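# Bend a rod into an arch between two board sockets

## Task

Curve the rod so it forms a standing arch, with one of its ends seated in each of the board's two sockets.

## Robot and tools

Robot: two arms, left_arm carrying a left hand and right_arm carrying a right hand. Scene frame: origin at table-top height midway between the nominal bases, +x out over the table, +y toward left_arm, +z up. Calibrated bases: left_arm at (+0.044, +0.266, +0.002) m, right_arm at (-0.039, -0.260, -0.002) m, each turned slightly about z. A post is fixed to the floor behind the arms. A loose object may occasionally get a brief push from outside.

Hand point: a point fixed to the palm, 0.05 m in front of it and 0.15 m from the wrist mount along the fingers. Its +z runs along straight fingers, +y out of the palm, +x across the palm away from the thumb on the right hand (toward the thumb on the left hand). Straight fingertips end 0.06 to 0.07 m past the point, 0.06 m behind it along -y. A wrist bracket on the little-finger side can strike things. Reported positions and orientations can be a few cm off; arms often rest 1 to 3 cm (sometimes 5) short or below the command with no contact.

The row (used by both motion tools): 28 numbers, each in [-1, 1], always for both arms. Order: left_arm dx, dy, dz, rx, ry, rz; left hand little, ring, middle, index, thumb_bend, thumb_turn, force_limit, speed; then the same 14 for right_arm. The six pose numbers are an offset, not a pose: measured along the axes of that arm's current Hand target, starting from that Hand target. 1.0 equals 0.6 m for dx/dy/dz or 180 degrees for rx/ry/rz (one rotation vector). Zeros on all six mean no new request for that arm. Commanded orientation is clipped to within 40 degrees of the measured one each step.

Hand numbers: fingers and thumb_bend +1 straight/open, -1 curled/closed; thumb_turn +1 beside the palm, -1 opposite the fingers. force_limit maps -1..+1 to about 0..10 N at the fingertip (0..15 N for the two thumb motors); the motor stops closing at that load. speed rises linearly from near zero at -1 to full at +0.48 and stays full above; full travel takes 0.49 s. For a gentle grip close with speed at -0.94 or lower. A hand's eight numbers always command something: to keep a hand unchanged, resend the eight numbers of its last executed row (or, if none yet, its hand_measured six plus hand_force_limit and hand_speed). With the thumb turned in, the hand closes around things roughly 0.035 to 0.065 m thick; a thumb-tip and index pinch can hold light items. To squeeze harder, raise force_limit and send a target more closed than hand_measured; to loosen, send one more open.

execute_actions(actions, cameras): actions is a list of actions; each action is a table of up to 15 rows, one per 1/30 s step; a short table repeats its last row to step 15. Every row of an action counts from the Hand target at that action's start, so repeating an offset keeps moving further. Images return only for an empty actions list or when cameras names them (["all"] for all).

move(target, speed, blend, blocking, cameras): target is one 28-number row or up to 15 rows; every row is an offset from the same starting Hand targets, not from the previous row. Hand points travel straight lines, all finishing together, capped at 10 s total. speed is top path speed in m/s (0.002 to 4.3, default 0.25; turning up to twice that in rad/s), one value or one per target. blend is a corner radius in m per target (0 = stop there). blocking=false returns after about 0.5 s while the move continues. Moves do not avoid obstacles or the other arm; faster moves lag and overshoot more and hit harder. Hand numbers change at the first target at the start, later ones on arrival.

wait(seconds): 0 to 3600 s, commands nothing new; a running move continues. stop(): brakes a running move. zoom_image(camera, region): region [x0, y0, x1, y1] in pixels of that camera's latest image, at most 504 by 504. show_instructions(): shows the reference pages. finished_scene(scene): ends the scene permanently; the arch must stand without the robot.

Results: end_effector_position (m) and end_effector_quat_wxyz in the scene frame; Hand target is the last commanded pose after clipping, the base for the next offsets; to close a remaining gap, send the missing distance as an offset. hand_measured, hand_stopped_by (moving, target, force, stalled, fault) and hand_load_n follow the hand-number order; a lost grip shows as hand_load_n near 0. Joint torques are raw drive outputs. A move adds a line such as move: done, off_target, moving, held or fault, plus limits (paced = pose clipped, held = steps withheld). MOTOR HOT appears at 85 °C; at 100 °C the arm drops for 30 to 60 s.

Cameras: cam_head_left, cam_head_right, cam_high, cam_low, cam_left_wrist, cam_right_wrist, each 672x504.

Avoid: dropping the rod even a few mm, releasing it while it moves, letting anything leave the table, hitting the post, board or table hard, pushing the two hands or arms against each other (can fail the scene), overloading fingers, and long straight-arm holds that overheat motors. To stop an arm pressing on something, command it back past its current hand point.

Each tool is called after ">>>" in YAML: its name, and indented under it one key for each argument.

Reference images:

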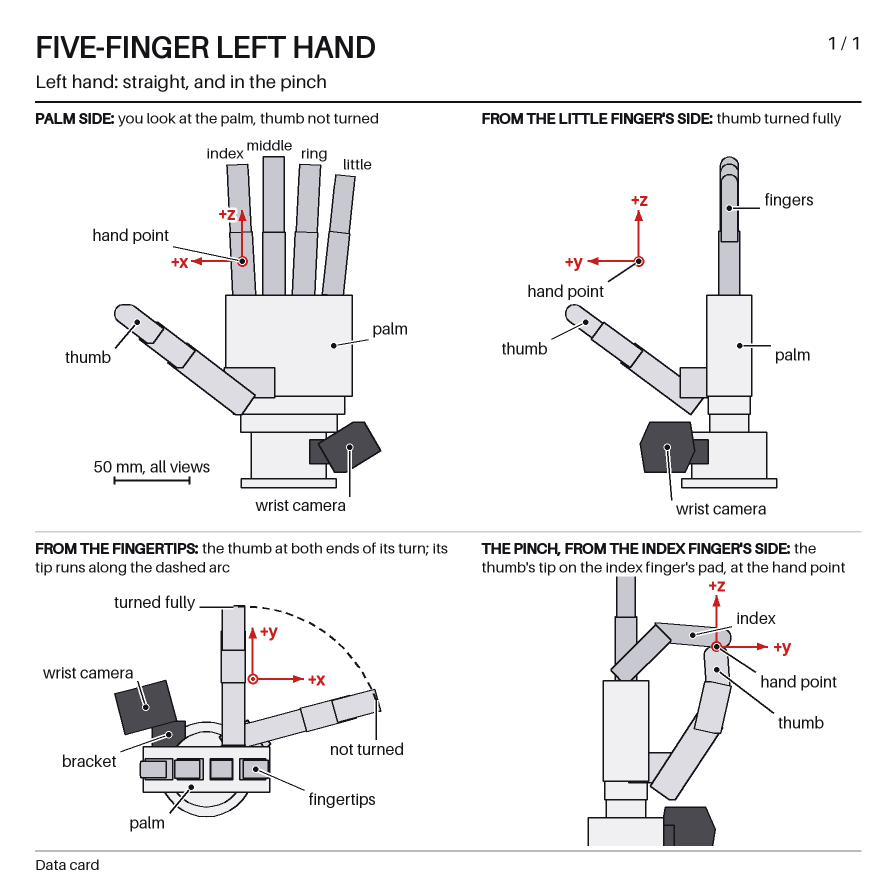

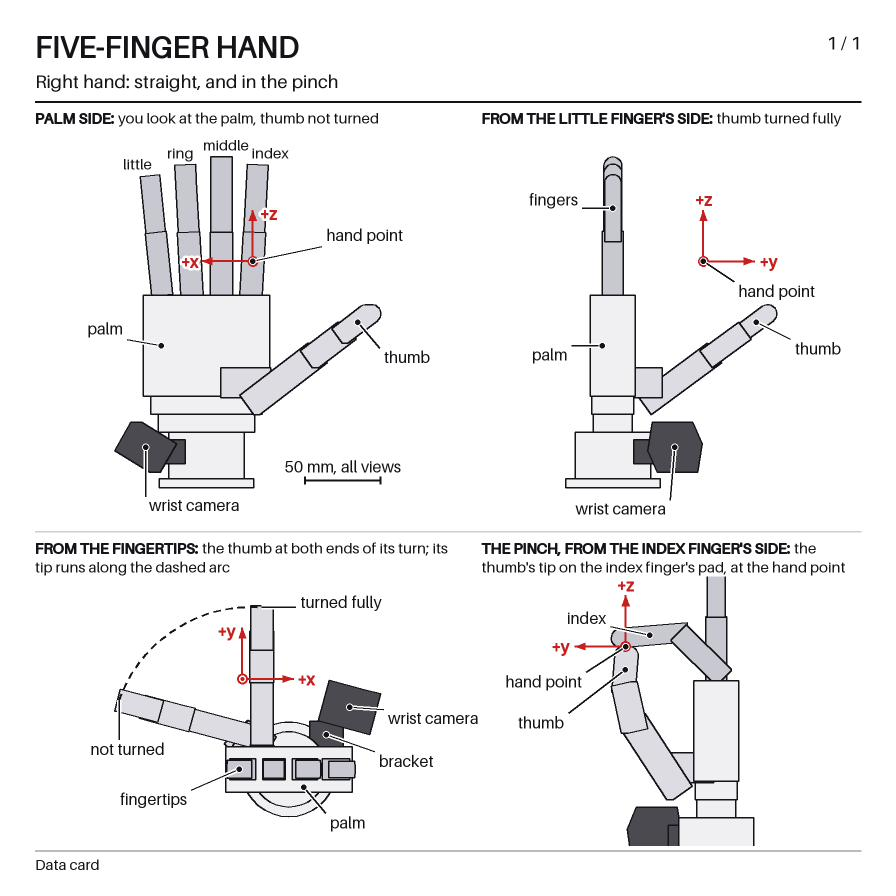

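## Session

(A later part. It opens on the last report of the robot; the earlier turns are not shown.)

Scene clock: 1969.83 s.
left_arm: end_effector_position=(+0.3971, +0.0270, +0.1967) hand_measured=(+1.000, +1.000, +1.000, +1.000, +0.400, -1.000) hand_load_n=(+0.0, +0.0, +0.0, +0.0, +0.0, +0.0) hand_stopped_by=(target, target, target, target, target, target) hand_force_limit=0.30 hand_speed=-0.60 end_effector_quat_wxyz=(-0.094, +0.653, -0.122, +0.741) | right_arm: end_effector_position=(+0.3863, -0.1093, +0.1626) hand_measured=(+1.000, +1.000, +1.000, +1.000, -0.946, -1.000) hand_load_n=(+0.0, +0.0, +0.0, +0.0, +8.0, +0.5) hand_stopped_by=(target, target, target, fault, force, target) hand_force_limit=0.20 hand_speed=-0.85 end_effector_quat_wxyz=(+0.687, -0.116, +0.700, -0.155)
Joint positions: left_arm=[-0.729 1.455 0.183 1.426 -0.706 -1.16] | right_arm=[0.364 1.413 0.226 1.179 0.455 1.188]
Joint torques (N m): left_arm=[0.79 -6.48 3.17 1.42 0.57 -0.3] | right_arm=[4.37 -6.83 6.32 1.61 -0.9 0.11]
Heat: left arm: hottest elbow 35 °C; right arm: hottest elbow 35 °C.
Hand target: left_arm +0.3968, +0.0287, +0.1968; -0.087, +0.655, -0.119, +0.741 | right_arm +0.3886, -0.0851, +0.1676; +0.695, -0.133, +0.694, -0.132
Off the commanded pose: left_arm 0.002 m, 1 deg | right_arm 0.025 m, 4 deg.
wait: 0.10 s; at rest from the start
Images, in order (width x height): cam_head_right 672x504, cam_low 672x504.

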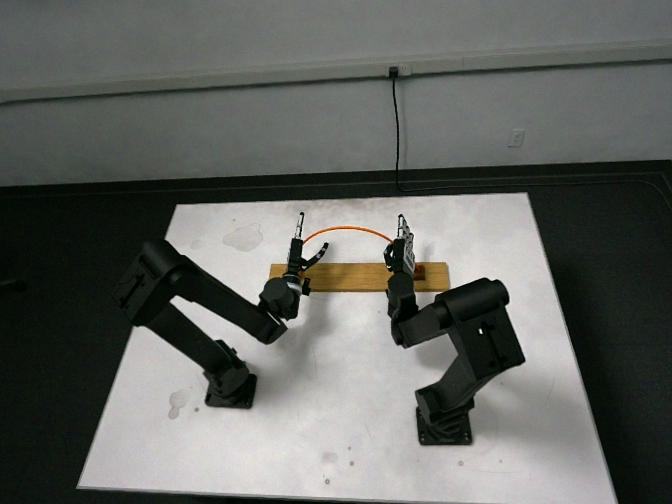

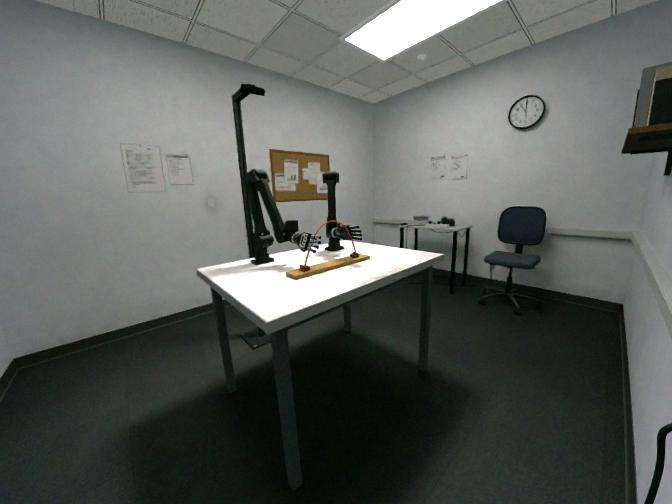

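>>> move:
  target:
    - [0,0,0,0,0,0,1,1,1,1,0.4,-1,0.3,-0.6,0,0,0,0,0,0,1,1,1,1,-0.6,-1,0.2,-0.93]
  speed: 0.02
  cameras: ["cam_high", "cam_low", "cam_right_wrist"]

>>> zoom_image:
  camera: "cam_low"
  region: [290, 190, 390, 290]

>>> zoom_image:
  camera: "cam_high"
  region: [220, 110, 340, 310]

Scene clock: 1980.33 s.
left_arm: end_effector_position=(+0.3972, +0.0272, +0.1968) hand_measured=(+1.000, +1.000, +1.000, +1.000, +0.400, -1.000) hand_load_n=(+0.0, +0.0, +0.0, +0.0, +0.0, +0.0) hand_stopped_by=(target, target, target, target, target, target) hand_force_limit=0.30 hand_speed=-0.60 end_effector_quat_wxyz=(-0.094, +0.653, -0.121, +0.741) | right_arm: end_effector_position=(+0.3863, -0.1093, +0.1626) hand_measured=(+1.000, +1.000, +1.000, +1.000, -0.600, -1.000) hand_load_n=(+0.0, +0.0, +0.0, +0.0, +0.0, +0.0) hand_stopped_by=(target, target, target, fault, target, target) hand_force_limit=0.20 hand_speed=-0.93 end_effector_quat_wxyz=(+0.687, -0.116, +0.700, -0.155)
Joint positions: left_arm=[-0.728 1.455 0.183 1.426 -0.706 -1.16] | right_arm=[0.364 1.413 0.226 1.179 0.455 1.188]
Joint torques (N m): left_arm=[0.73 -6.42 3.1 1.51 0.57 -0.35] | right_arm=[4.37 -6.83 6.32 1.62 -0.9 0.11]
Heat: left arm: hottest elbow 34 °C; right arm: hottest elbow 35 °C.
Hand target: left_arm +0.3968, +0.0287, +0.1969; -0.087, +0.655, -0.119, +0.741 | right_arm +0.3886, -0.0851, +0.1676; +0.695, -0.133, +0.694, -0.132
Off the commanded pose: left_arm 0.002 m, 1 deg | right_arm 0.025 m, 4 deg.
move: done
cam_right_wrist: T_world_to_cam=[[0.07436, 0.80497, -0.58864, 0.1587], [-0.46543, 0.55006, 0.6934, 0.12848], [0.88195, 0.22241, 0.41556, -0.26826]] pos_world=[0.28459, -0.13875, 0.11581]

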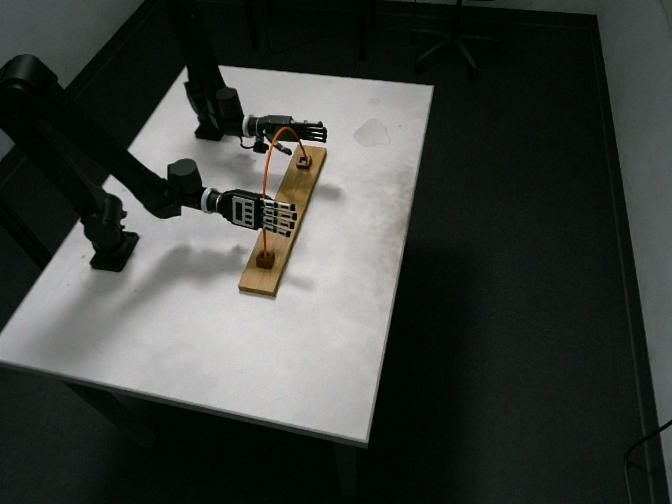

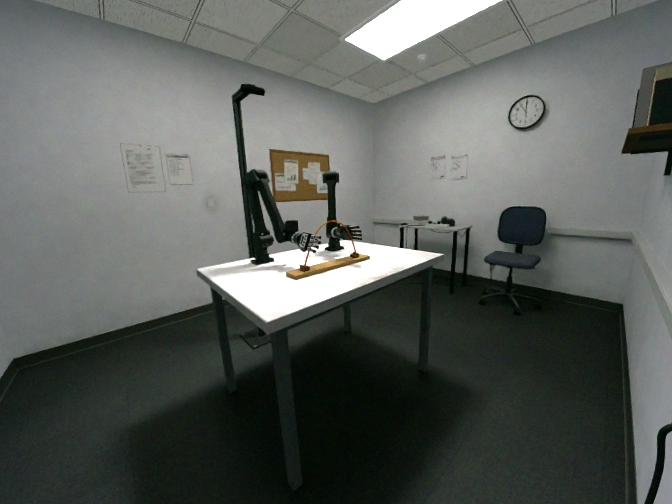

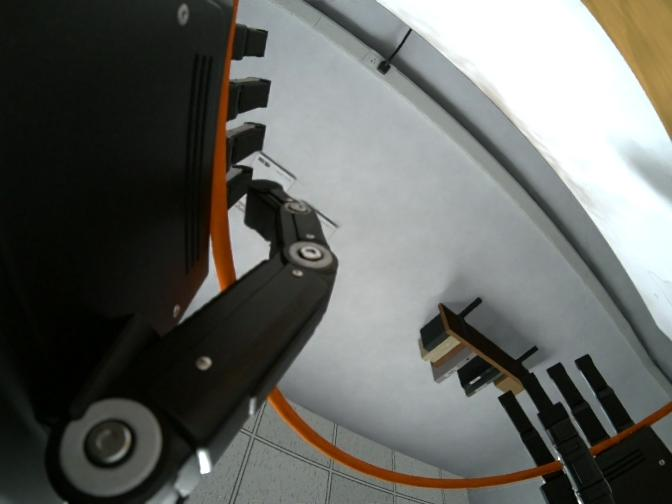

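Scaled by 5.040.

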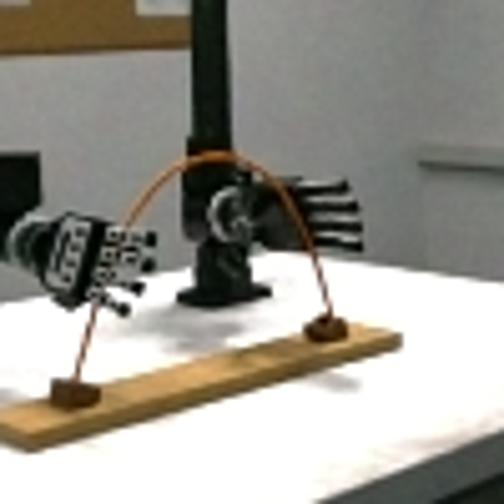

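Scaled by 2.520.

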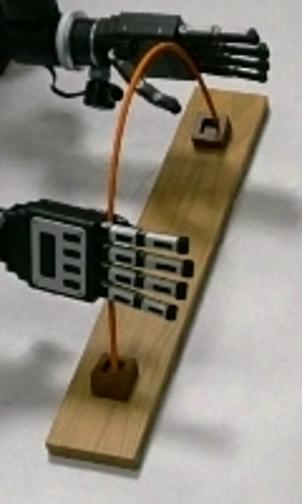

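>>> move:
  target:
    - [0,0,0,0,0,0,1,1,1,1,0.4,-1,0.3,-0.6,0,0,0,0,0,0,1,1,1,1,0.4,-1,0.2,-0.6]
  speed: 0.02

>>> move:
  target:
    - [0,0,0,0,0,0,1,1,1,1,0.4,-1,0.3,-0.6,0.0307,-0.0775,0,0,0,0,1,1,1,1,0.4,-1,0.2,-0.6]
  speed: 0.02
  cameras: ["cam_high", "cam_low", "cam_head_left", "cam_left_wrist", "cam_right_wrist"]

>>> zoom_image:
  camera: "cam_low"
  region: [290, 190, 390, 290]

>>> zoom_image:
  camera: "cam_high"
  region: [220, 110, 340, 310]

Scene clock: 1987.17 s.
left_arm: end_effector_position=(+0.3972, +0.0272, +0.1968) hand_measured=(+1.000, +1.000, +1.000, +1.000, +0.400, -1.000) hand_load_n=(+0.0, +0.0, +0.0, +0.0, +0.0, +0.0) hand_stopped_by=(target, target, target, target, target, target) hand_force_limit=0.30 hand_speed=-0.60 end_effector_quat_wxyz=(-0.094, +0.653, -0.121, +0.741) | right_arm: end_effector_position=(+0.3863, -0.1093, +0.1626) hand_measured=(+1.000, +1.000, +1.000, +1.000, +0.400, -1.000) hand_load_n=(+0.0, +0.0, +0.0, +0.0, +0.0, +0.0) hand_stopped_by=(target, target, target, fault, target, target) hand_force_limit=0.20 hand_speed=-0.60 end_effector_quat_wxyz=(+0.687, -0.116, +0.700, -0.155)
Joint positions: left_arm=[-0.728 1.455 0.183 1.426 -0.706 -1.16] | right_arm=[0.364 1.413 0.226 1.179 0.455 1.188]
Joint torques (N m): left_arm=[0.62 -6.36 3.06 1.46 0.56 -0.32] | right_arm=[4.37 -6.77 6.34 1.62 -0.9 0.11]
Heat: left arm: hottest elbow 34 °C; right arm: hottest elbow 35 °C.
Hand target: left_arm +0.3968, +0.0287, +0.1969; -0.087, +0.655, -0.119, +0.741 | right_arm +0.3886, -0.0851, +0.1676; +0.695, -0.133, +0.694, -0.132
Off the commanded pose: left_arm 0.002 m, 1 deg | right_arm 0.025 m, 4 deg.
move: done

Scene clock: 1990.03 s.
left_arm: end_effector_position=(+0.3969, +0.0273, +0.1970) hand_measured=(+1.000, +1.000, +1.000, +1.000, +0.400, -1.000) hand_load_n=(+0.0, +0.0, +0.0, +0.0, +0.0, +0.0) hand_stopped_by=(target, target, target, target, target, target) hand_force_limit=0.30 hand_speed=-0.60 end_effector_quat_wxyz=(-0.091, +0.653, -0.121, +0.742) | right_arm: end_effector_position=(+0.3895, -0.1303, +0.1683) hand_measured=(+1.000, +1.000, +1.000, +1.000, +0.400, -1.000) hand_load_n=(+0.0, +0.0, +0.0, +0.0, +0.0, -0.5) hand_stopped_by=(target, target, target, fault, target, target) hand_force_limit=0.20 hand_speed=-0.60 end_effector_quat_wxyz=(+0.697, -0.137, +0.692, -0.131)
Joint positions: left_arm=[-0.725 1.454 0.182 1.426 -0.698 -1.167] | right_arm=[0.221 1.391 0.217 1.179 0.244 1.188]
Joint torques (N m): left_arm=[0.67 -6.3 3.26 1.44 0.25 -0.23] | right_arm=[0.62 -8.06 4.16 1.8 -0.02 0.12]
Heat: left arm: hottest elbow 34 °C; right arm: hottest elbow 35 °C.
Hand target: left_arm +0.3968, +0.0287, +0.1969; -0.087, +0.655, -0.119, +0.741 | right_arm +0.3886, -0.1351, +0.1676; +0.695, -0.133, +0.694, -0.132
Off the commanded pose: left_arm 0.001 m, 1 deg | right_arm 0.005 m, 1 deg.
move: done
cam_left_wrist: T_world_to_cam=[[0.00095, 0.82066, 0.57141, -0.13032], [-0.61616, -0.44958, 0.64671, 0.12809], [0.78762, -0.35269, 0.50523, -0.2885]] pos_world=[0.30628, 0.06278, 0.13739]
cam_right_wrist: T_world_to_cam=[[0.02643, 0.81102, -0.58442, 0.19748], [-0.51042, 0.51362, 0.68968, 0.15092], [0.85952, 0.28008, 0.42754, -0.2545]] pos_world=[0.29057, -0.1664, 0.12013]
Images, in order (width x height): cam_head_left 672x504, cam_high 672x504, cam_low 672x504, cam_left_wrist 672x504, cam_right_wrist 672x504.

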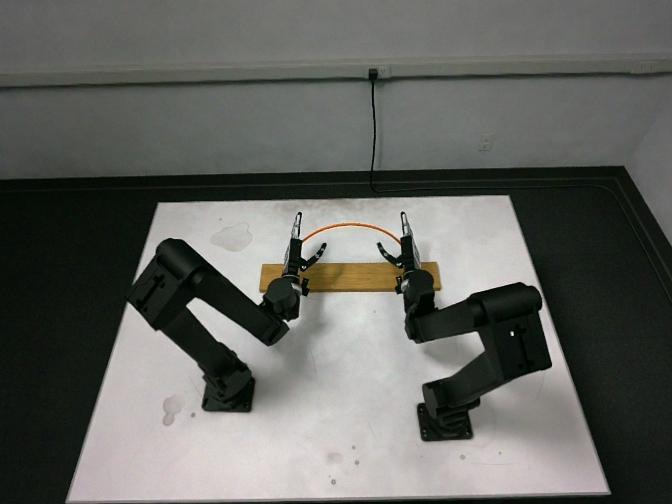

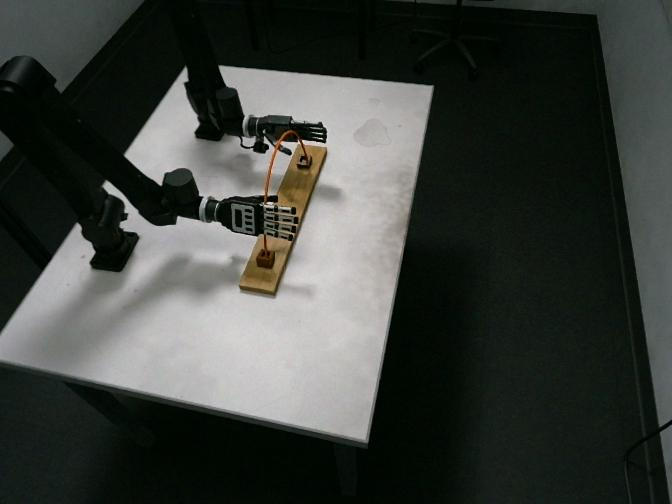

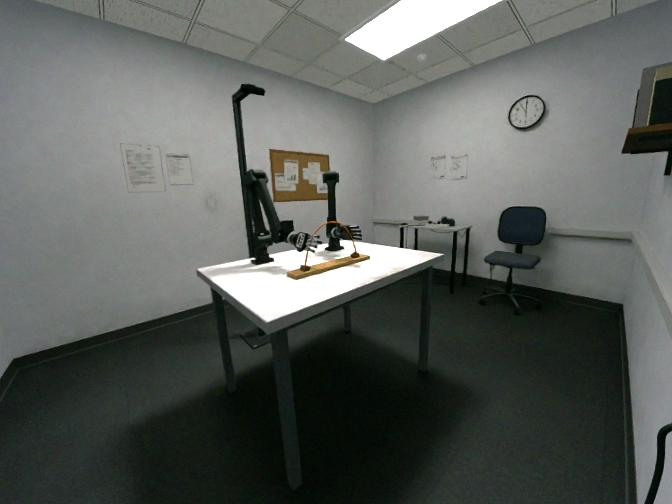

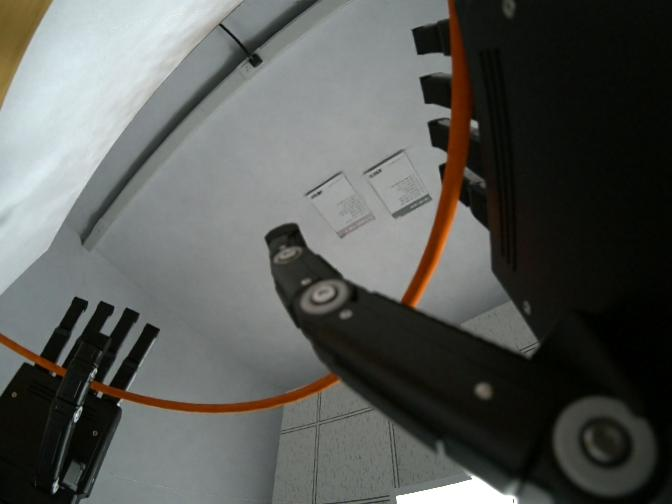

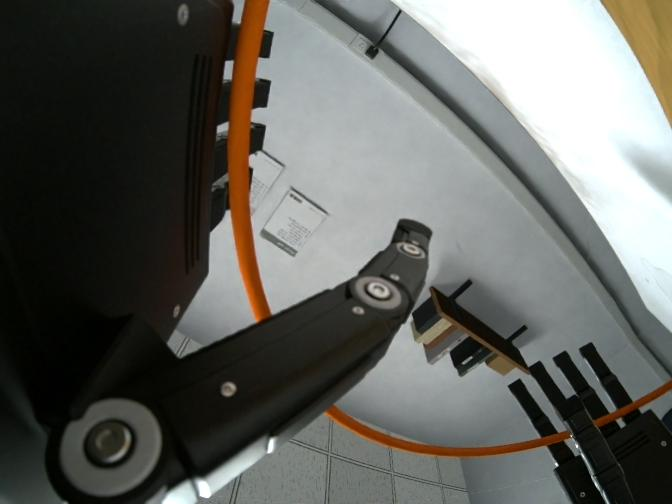

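Scaled by 5.040.

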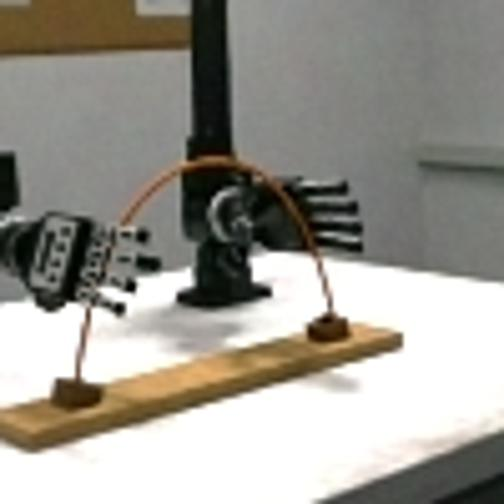

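Scaled by 2.520.

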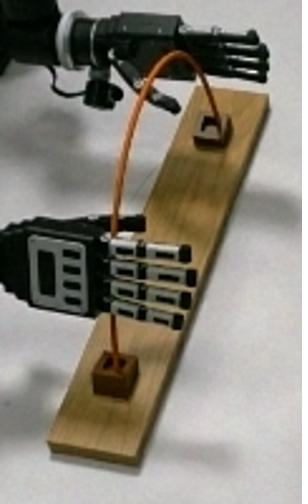

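>>> zoom_image:
  camera: "cam_high"
  region: [292, 148, 314, 170]

>>> zoom_image:
  camera: "cam_high"
  region: [250, 245, 280, 275]

>>> zoom_image:
  camera: "cam_low"
  region: [295, 255, 320, 280]

>>> zoom_image:
  camera: "cam_low"
  region: [342, 240, 367, 265]

Scaled by 22.909.

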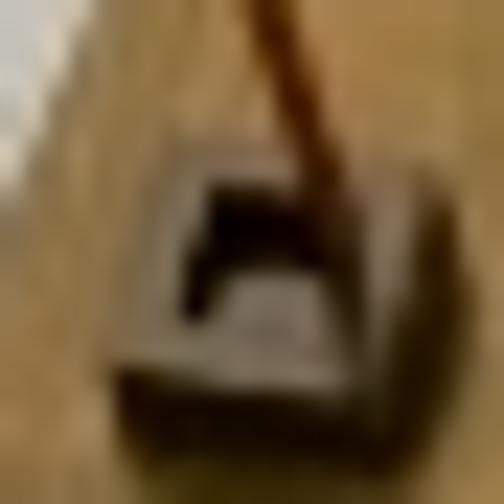

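Scaled by 16.800.

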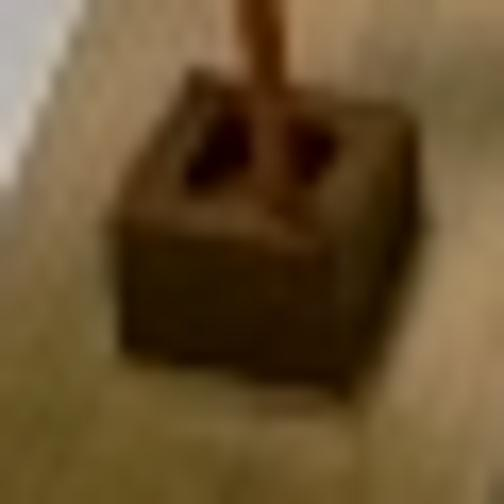

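Scaled by 20.160.

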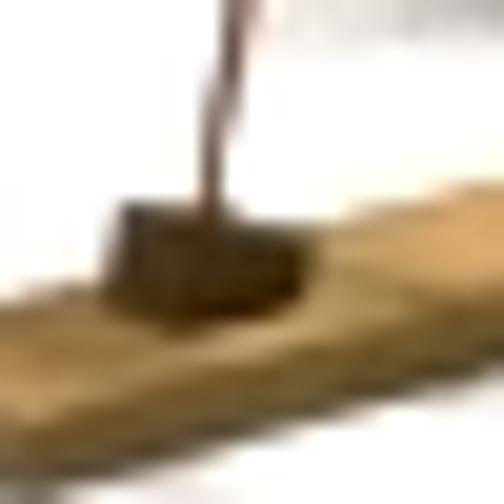

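Scaled by 20.160.

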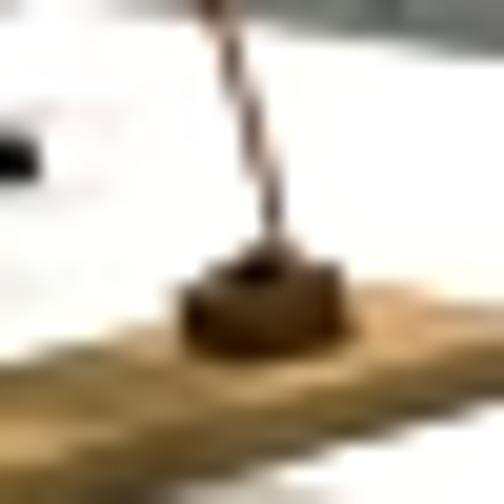

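>>> move:
  target:
    - [-0.002,-0.0258,-0.0007,0,0,0,1,1,1,1,0.4,-1,0.3,-0.6,0.0074,-0.0186,0,0,0,0,1,1,1,1,0.4,-1,0.2,-0.6]
  speed: 0.02
  cameras: ["cam_high", "cam_left_wrist", "cam_right_wrist"]

Scene clock: 2021.23 s.
left_arm: end_effector_position=(+0.3947, +0.0378, +0.1988) hand_measured=(+1.000, +1.000, +1.000, +1.000, +0.400, -1.000) hand_load_n=(+0.0, +0.0, +0.0, +0.0, +0.0, -0.5) hand_stopped_by=(target, target, target, target, target, target) hand_force_limit=0.30 hand_speed=-0.60 end_effector_quat_wxyz=(-0.086, +0.653, -0.126, +0.742) | right_arm: end_effector_position=(+0.3897, -0.1423, +0.1683) hand_measured=(+1.000, +1.000, +1.000, +1.000, +0.400, -1.000) hand_load_n=(+0.0, +0.0, +0.0, +0.0, +0.0, +0.0) hand_stopped_by=(target, target, target, fault, target, target) hand_force_limit=0.20 hand_speed=-0.60 end_effector_quat_wxyz=(+0.697, -0.137, +0.692, -0.131)
Joint positions: left_arm=[-0.687 1.413 0.157 1.402 -0.647 -1.177] | right_arm=[0.172 1.384 0.21 1.179 0.195 1.188]
Joint torques (N m): left_arm=[1.49 -6.65 3.33 1.31 0.24 -0.22] | right_arm=[0.62 -7.88 4.15 1.8 -0.03 0.12]
Heat: left arm: hottest elbow 33 °C; right arm: hottest elbow 35 °C.
Hand target: left_arm +0.3969, +0.0439, +0.2001; -0.087, +0.655, -0.119, +0.741 | right_arm +0.3886, -0.1472, +0.1675; +0.695, -0.133, +0.694, -0.132
Off the commanded pose: left_arm 0.007 m, 1 deg | right_arm 0.005 m, 1 deg.
move: done
cam_left_wrist: T_world_to_cam=[[0.01194, 0.82023, 0.57191, -0.14445], [-0.62129, -0.44206, 0.64698, 0.13207], [0.78349, -0.36305, 0.50432, -0.2818]] pos_world=[0.30456, 0.07456, 0.13929]
cam_right_wrist: T_world_to_cam=[[0.02647, 0.81088, -0.58461, 0.20714], [-0.51046, 0.51379, 0.68953, 0.15732], [0.85949, 0.28017, 0.42753, -0.25125]] pos_world=[0.29077, -0.1784, 0.12003]

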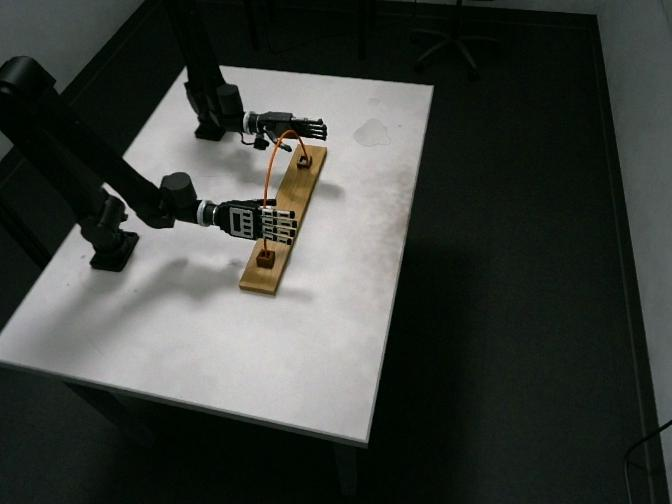

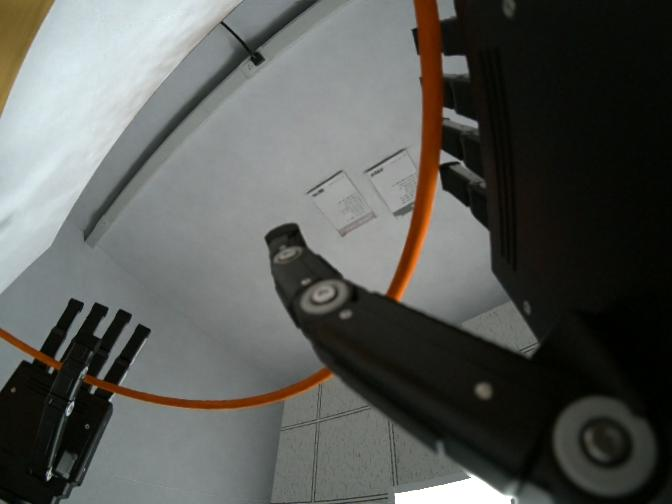

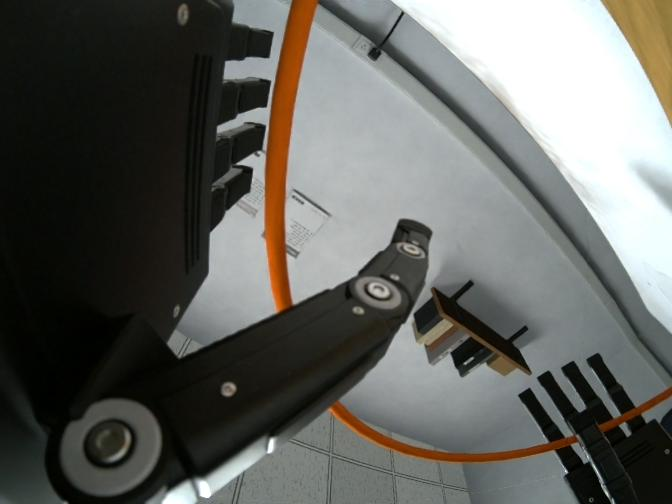

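>>> move:
  target:
    - [0.0278,-0.0135,-0.215,0,0,0,1,1,1,1,0.4,-1,0.3,-0.6,0,0,0,0,0,0,1,1,1,1,0.4,-1,0.2,-0.6]
  speed: 0.05
  cameras: ["cam_high", "cam_left_wrist", "cam_head_left", "cam_head_right", "cam_low"]

>>> zoom_image:
  camera: "cam_head_left"
  region: [265, 255, 305, 295]

>>> zoom_image:
  camera: "cam_high"
  region: [285, 140, 325, 180]

Scene clock: 2028.57 s.
left_arm: end_effector_position=(+0.3326, +0.0531, +0.2000) hand_measured=(+1.000, +1.000, +1.000, +1.000, +0.400, -1.000) hand_load_n=(+0.0, +0.0, +0.0, +0.0, +0.5, +0.0) hand_stopped_by=(target, target, target, target, target, target) hand_force_limit=0.30 hand_speed=-0.60 end_effector_quat_wxyz=(-0.088, +0.658, -0.112, +0.739) | right_arm: end_effector_position=(+0.3897, -0.1423, +0.1683) hand_measured=(+1.000, +1.000, +1.000, +1.000, +0.400, -1.000) hand_load_n=(+0.0, +0.0, +0.0, +0.0, +0.0, +0.0) hand_stopped_by=(target, target, target, fault, target, target) hand_force_limit=0.20 hand_speed=-0.60 end_effector_quat_wxyz=(+0.697, -0.137, +0.692, -0.131)
Joint positions: left_arm=[-0.893 1.257 0.026 1.402 -0.877 -1.151] | right_arm=[0.172 1.384 0.21 1.179 0.195 1.188]
Joint torques (N m): left_arm=[0.62 -2.78 3.96 1.5 0.28 -0.13] | right_arm=[0.62 -7.94 4.16 1.78 -0.03 0.12]
Heat: left arm: hottest elbow 33 °C; right arm: hottest elbow 35 °C.
Hand target: left_arm +0.3347, +0.0535, +0.1999; -0.090, +0.658, -0.111, +0.739 (not the last commanded pose) | right_arm +0.3886, -0.1472, +0.1675; +0.695, -0.133, +0.694, -0.132
Off the commanded pose: left_arm 0.066 m, 1 deg | right_arm 0.005 m, 1 deg.
move: held (left_arm; a check stopped the path); limits=held
pose unreachable (left arm): on one or more control steps of this call, first in action 0 (counted from 0), this arm could not follow its commanded pose, so it was not sent that pose on those steps. It may still have moved: this result reports where it is.
cause: moving toward the commanded pose would bring two parts of the arm too close to each other (joints 2 (shoulder) and 3 (elbow) lie between them).
cam_left_wrist: T_world_to_cam=[[-0.00245, 0.82985, 0.55798, -0.14988], [-0.60574, -0.4452, 0.65946, 0.09187], [0.79566, -0.33637, 0.50376, -0.23354]] pos_world=[0.2411, 0.08672, 0.14069]
Images, in order (width x height): cam_head_left 672x504, cam_head_right 672x504, cam_high 672x504, cam_low 672x504, cam_left_wrist 672x504.

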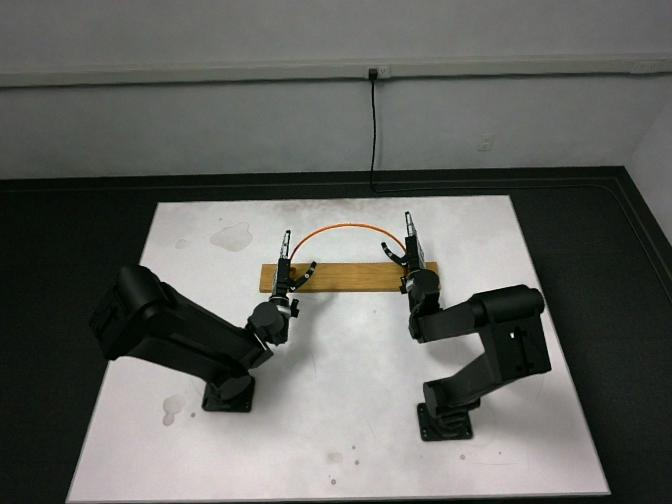

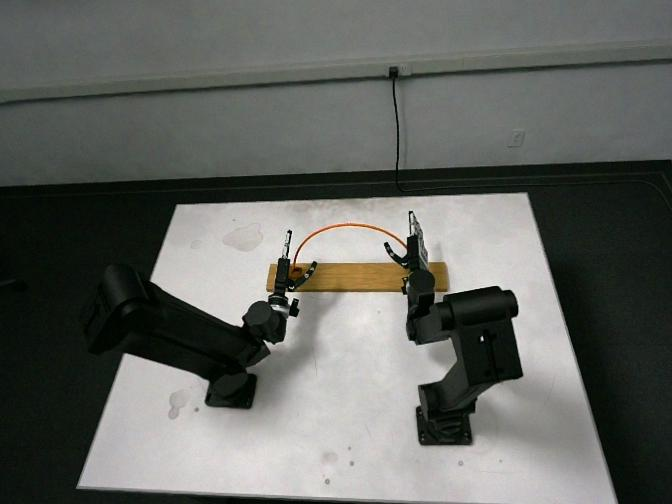

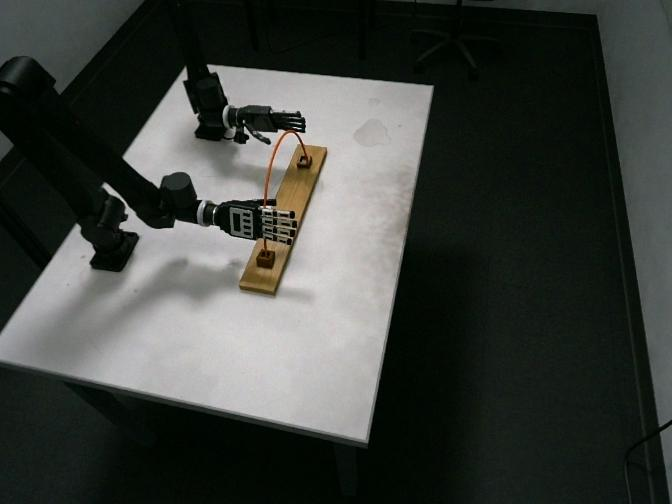

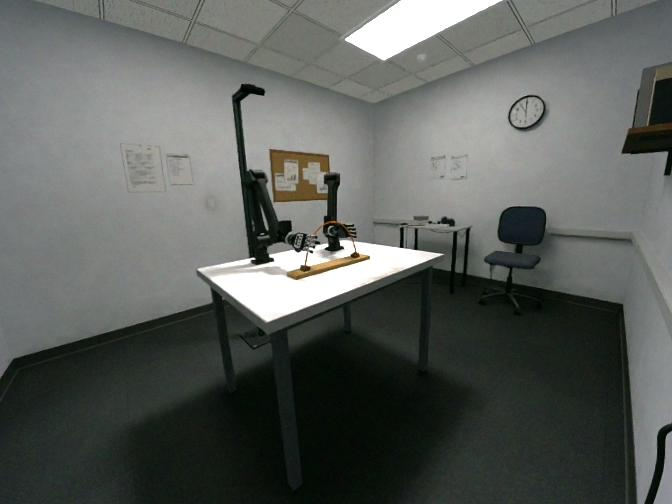

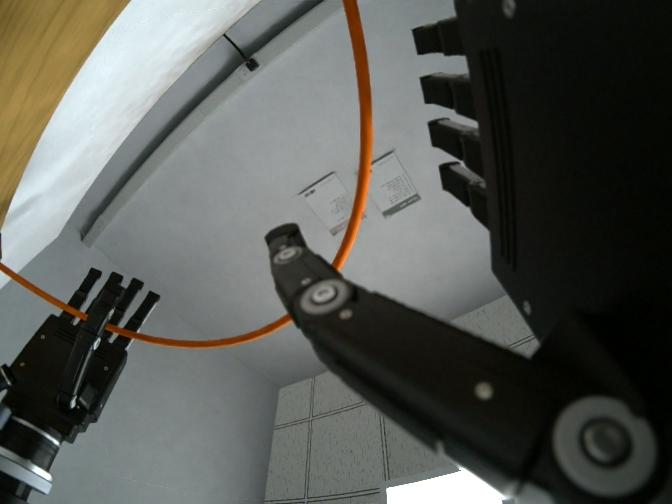

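Scaled by 12.600.

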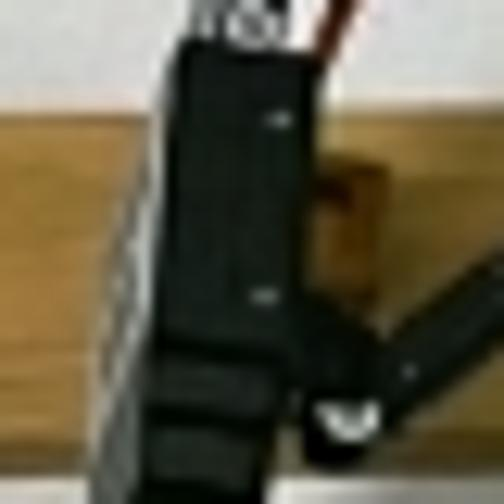

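Scaled by 12.600.

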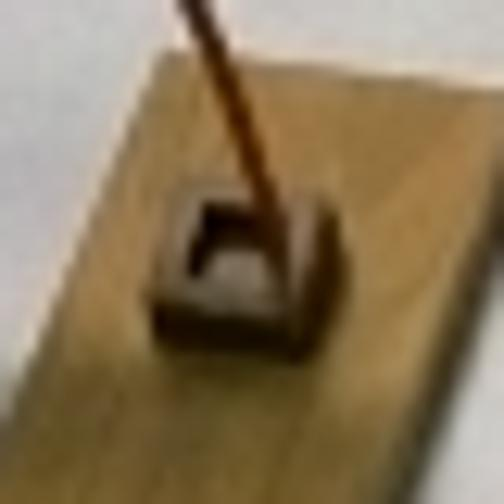

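>>> zoom_image:
  camera: "cam_head_right"
  region: [275, 250, 315, 290]

>>> zoom_image:
  camera: "cam_low"
  region: [290, 200, 380, 290]

>>> zoom_image:
  camera: "cam_high"
  region: [292, 148, 314, 170]

Scaled by 12.600.

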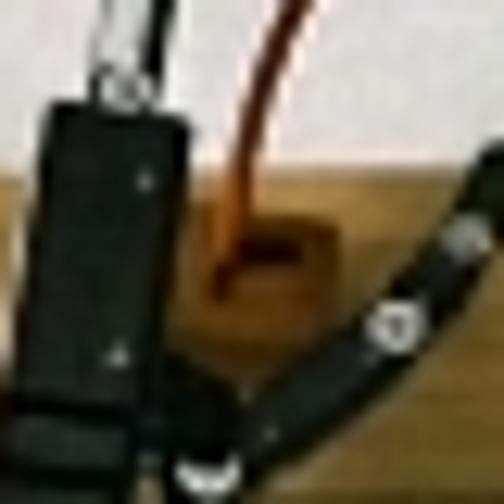

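Scaled by 5.600.

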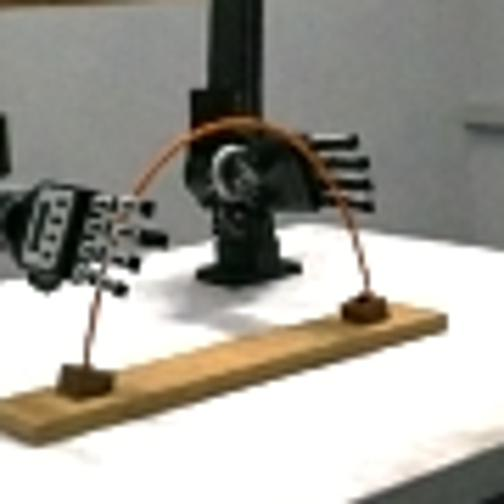

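Scaled by 22.909.

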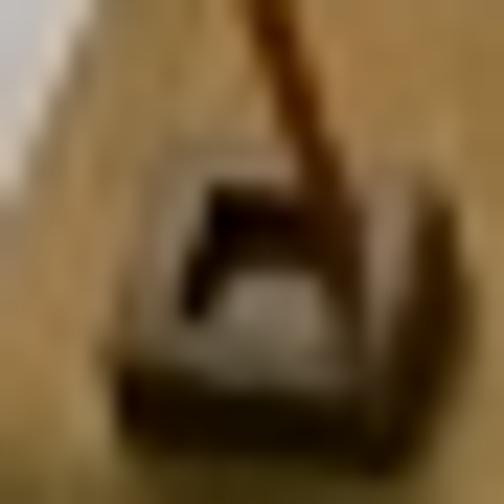

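>>> move:
  target:
    - [0.2103,-0.1665,0.0228,0,0,0,1,1,1,1,0.4,-1,0.3,-0.6,0.0123,-0.031,-0.2,0,0,0,1,1,1,1,0.4,-1,0.2,-0.6]
  speed: 0.06
  cameras: ["cam_high", "cam_head_left", "cam_head_right", "cam_low", "cam_right_wrist"]

>>> zoom_image:
  camera: "cam_low"
  region: [290, 200, 380, 290]

>>> zoom_image:
  camera: "cam_head_left"
  region: [250, 210, 450, 310]

Scene clock: 2042.43 s.
left_arm: end_effector_position=(+0.3285, +0.0949, +0.2741) hand_measured=(+1.000, +1.000, +1.000, +1.000, +0.400, -1.000) hand_load_n=(+0.0, +0.0, +0.0, +0.0, +0.0, +0.0) hand_stopped_by=(target, target, target, target, target, target) hand_force_limit=0.30 hand_speed=-0.60 end_effector_quat_wxyz=(-0.098, +0.667, -0.131, +0.727) | right_arm: end_effector_position=(+0.3096, -0.1603, +0.1704) hand_measured=(+1.000, +1.000, +1.000, +1.000, +0.400, -1.000) hand_load_n=(+0.0, +0.0, +0.0, +0.0, +0.0, +0.0) hand_stopped_by=(target, target, target, fault, target, target) hand_force_limit=0.20 hand_speed=-0.60 end_effector_quat_wxyz=(+0.700, -0.133, +0.689, -0.133)
Joint positions: left_arm=[-0.721 0.332 0.126 0.305 -0.698 -1.179] | right_arm=[0.172 1.052 0.004 1.064 0.201 1.188]
Joint torques (N m): left_arm=[1.32 1.44 13.63 1.17 0.19 -0.24] | right_arm=[1.49 -2.26 5.9 2.22 0.1 0.07]
Heat: left arm: hottest elbow 33 °C; right arm: hottest elbow 35 °C.
Hand target: left_arm +0.3348, +0.0965, +0.3072; -0.090, +0.658, -0.111, +0.739 (not the last commanded pose) | right_arm +0.3116, -0.1598, +0.1716; +0.701, -0.133, +0.688, -0.133 (not the last commanded pose)
Off the commanded pose: left_arm 0.078 m, 3 deg | right_arm 0.042 m, 1 deg.
move: held (right_arm; a check stopped the path), off_target (left_arm; braked when a check withheld steps of right_arm); limits=held
pose unreachable (right arm): on one or more control steps of this call, first in action 0 (counted from 0), this arm could not follow its commanded pose, so it was not sent that pose on those steps. It may still have moved: this result reports where it is.
cause: moving toward the commanded pose would bring two parts of the arm too close to each other (joints 2 (shoulder) and 3 (elbow) lie between them).
cam_right_wrist: T_world_to_cam=[[0.03763, 0.81197, -0.58249, 0.22146], [-0.51407, 0.51558, 0.6855, 0.12626], [0.85693, 0.27364, 0.43681, -0.1802]] pos_world=[0.21099, -0.19561, 0.12116]
Images, in order (width x height): cam_head_left 672x504, cam_head_right 672x504, cam_high 672x504, cam_low 672x504, cam_right_wrist 672x504.

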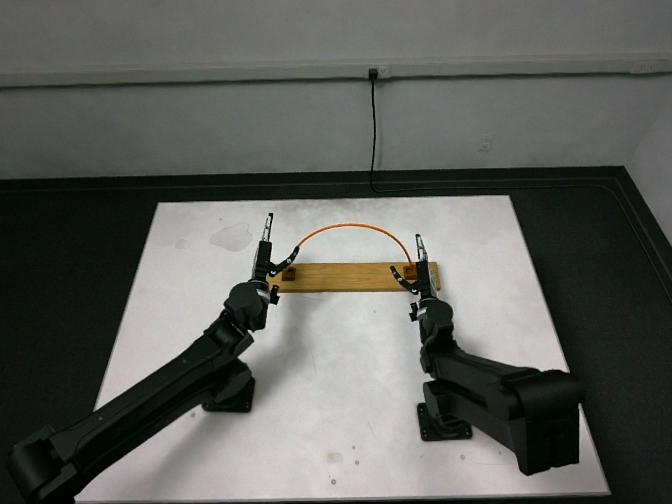

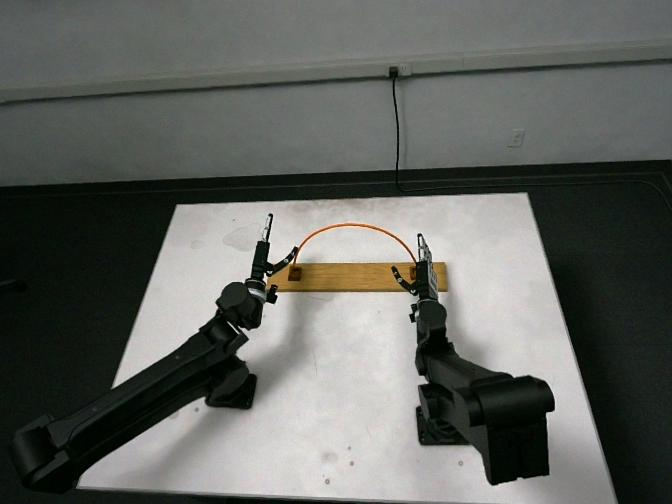

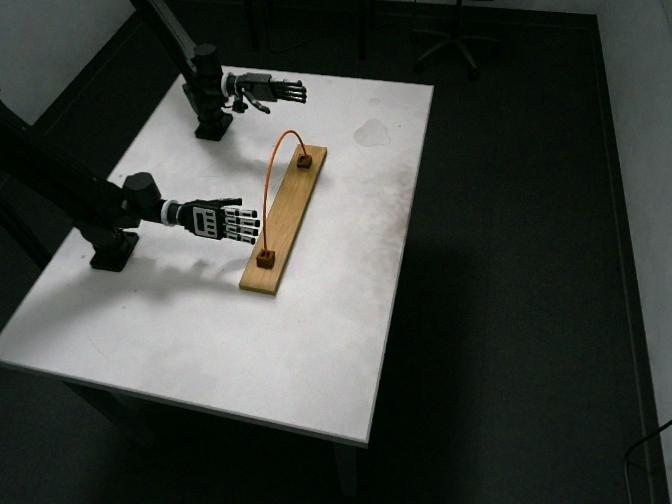

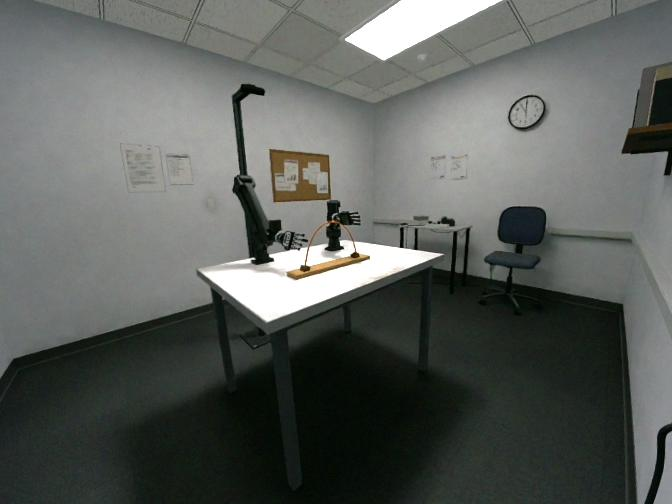

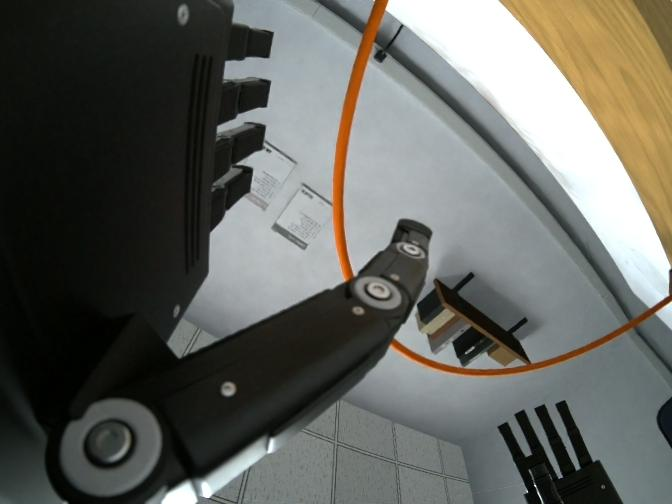

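Scaled by 5.600.

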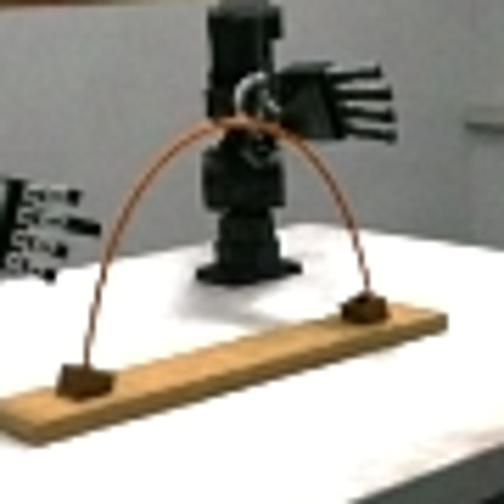

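Scaled by 2.520.

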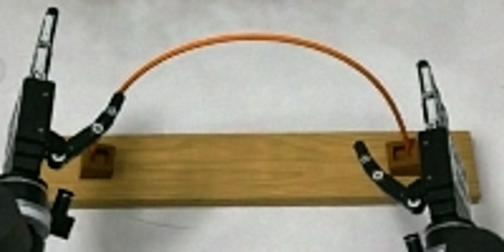

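>>> zoom_image:
  camera: "cam_head_right"
  region: [270, 240, 320, 290]

>>> zoom_image:
  camera: "cam_head_left"
  region: [385, 245, 435, 295]

>>> zoom_image:
  camera: "cam_high"
  region: [285, 140, 325, 180]

Scaled by 10.080.

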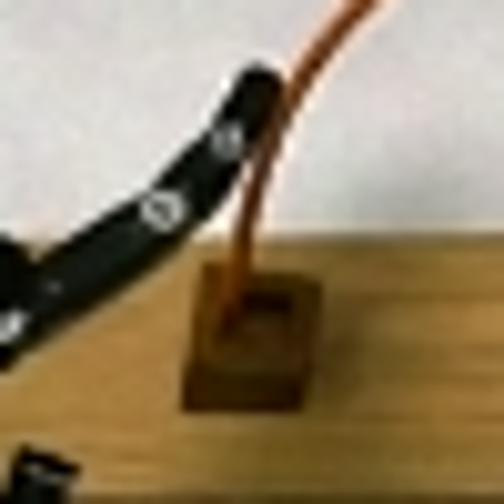

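Scaled by 10.080.

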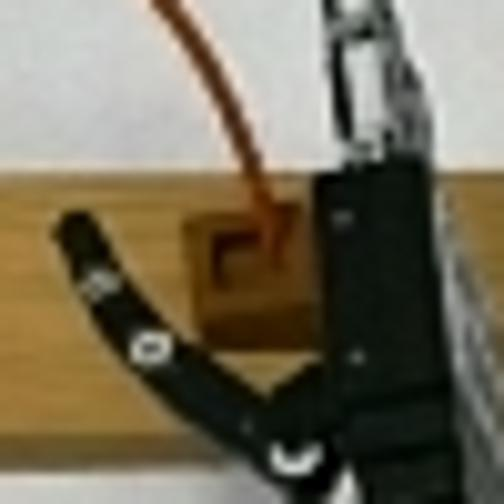

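Scaled by 12.600.

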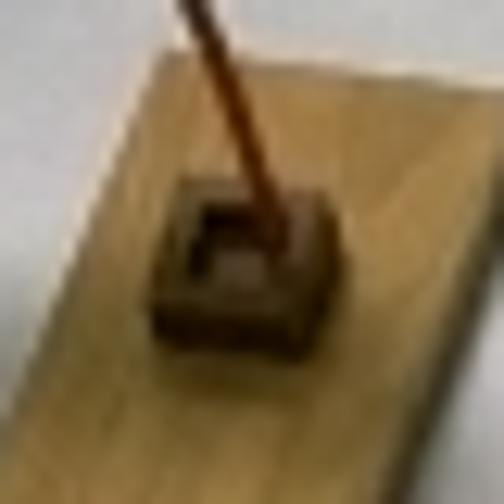

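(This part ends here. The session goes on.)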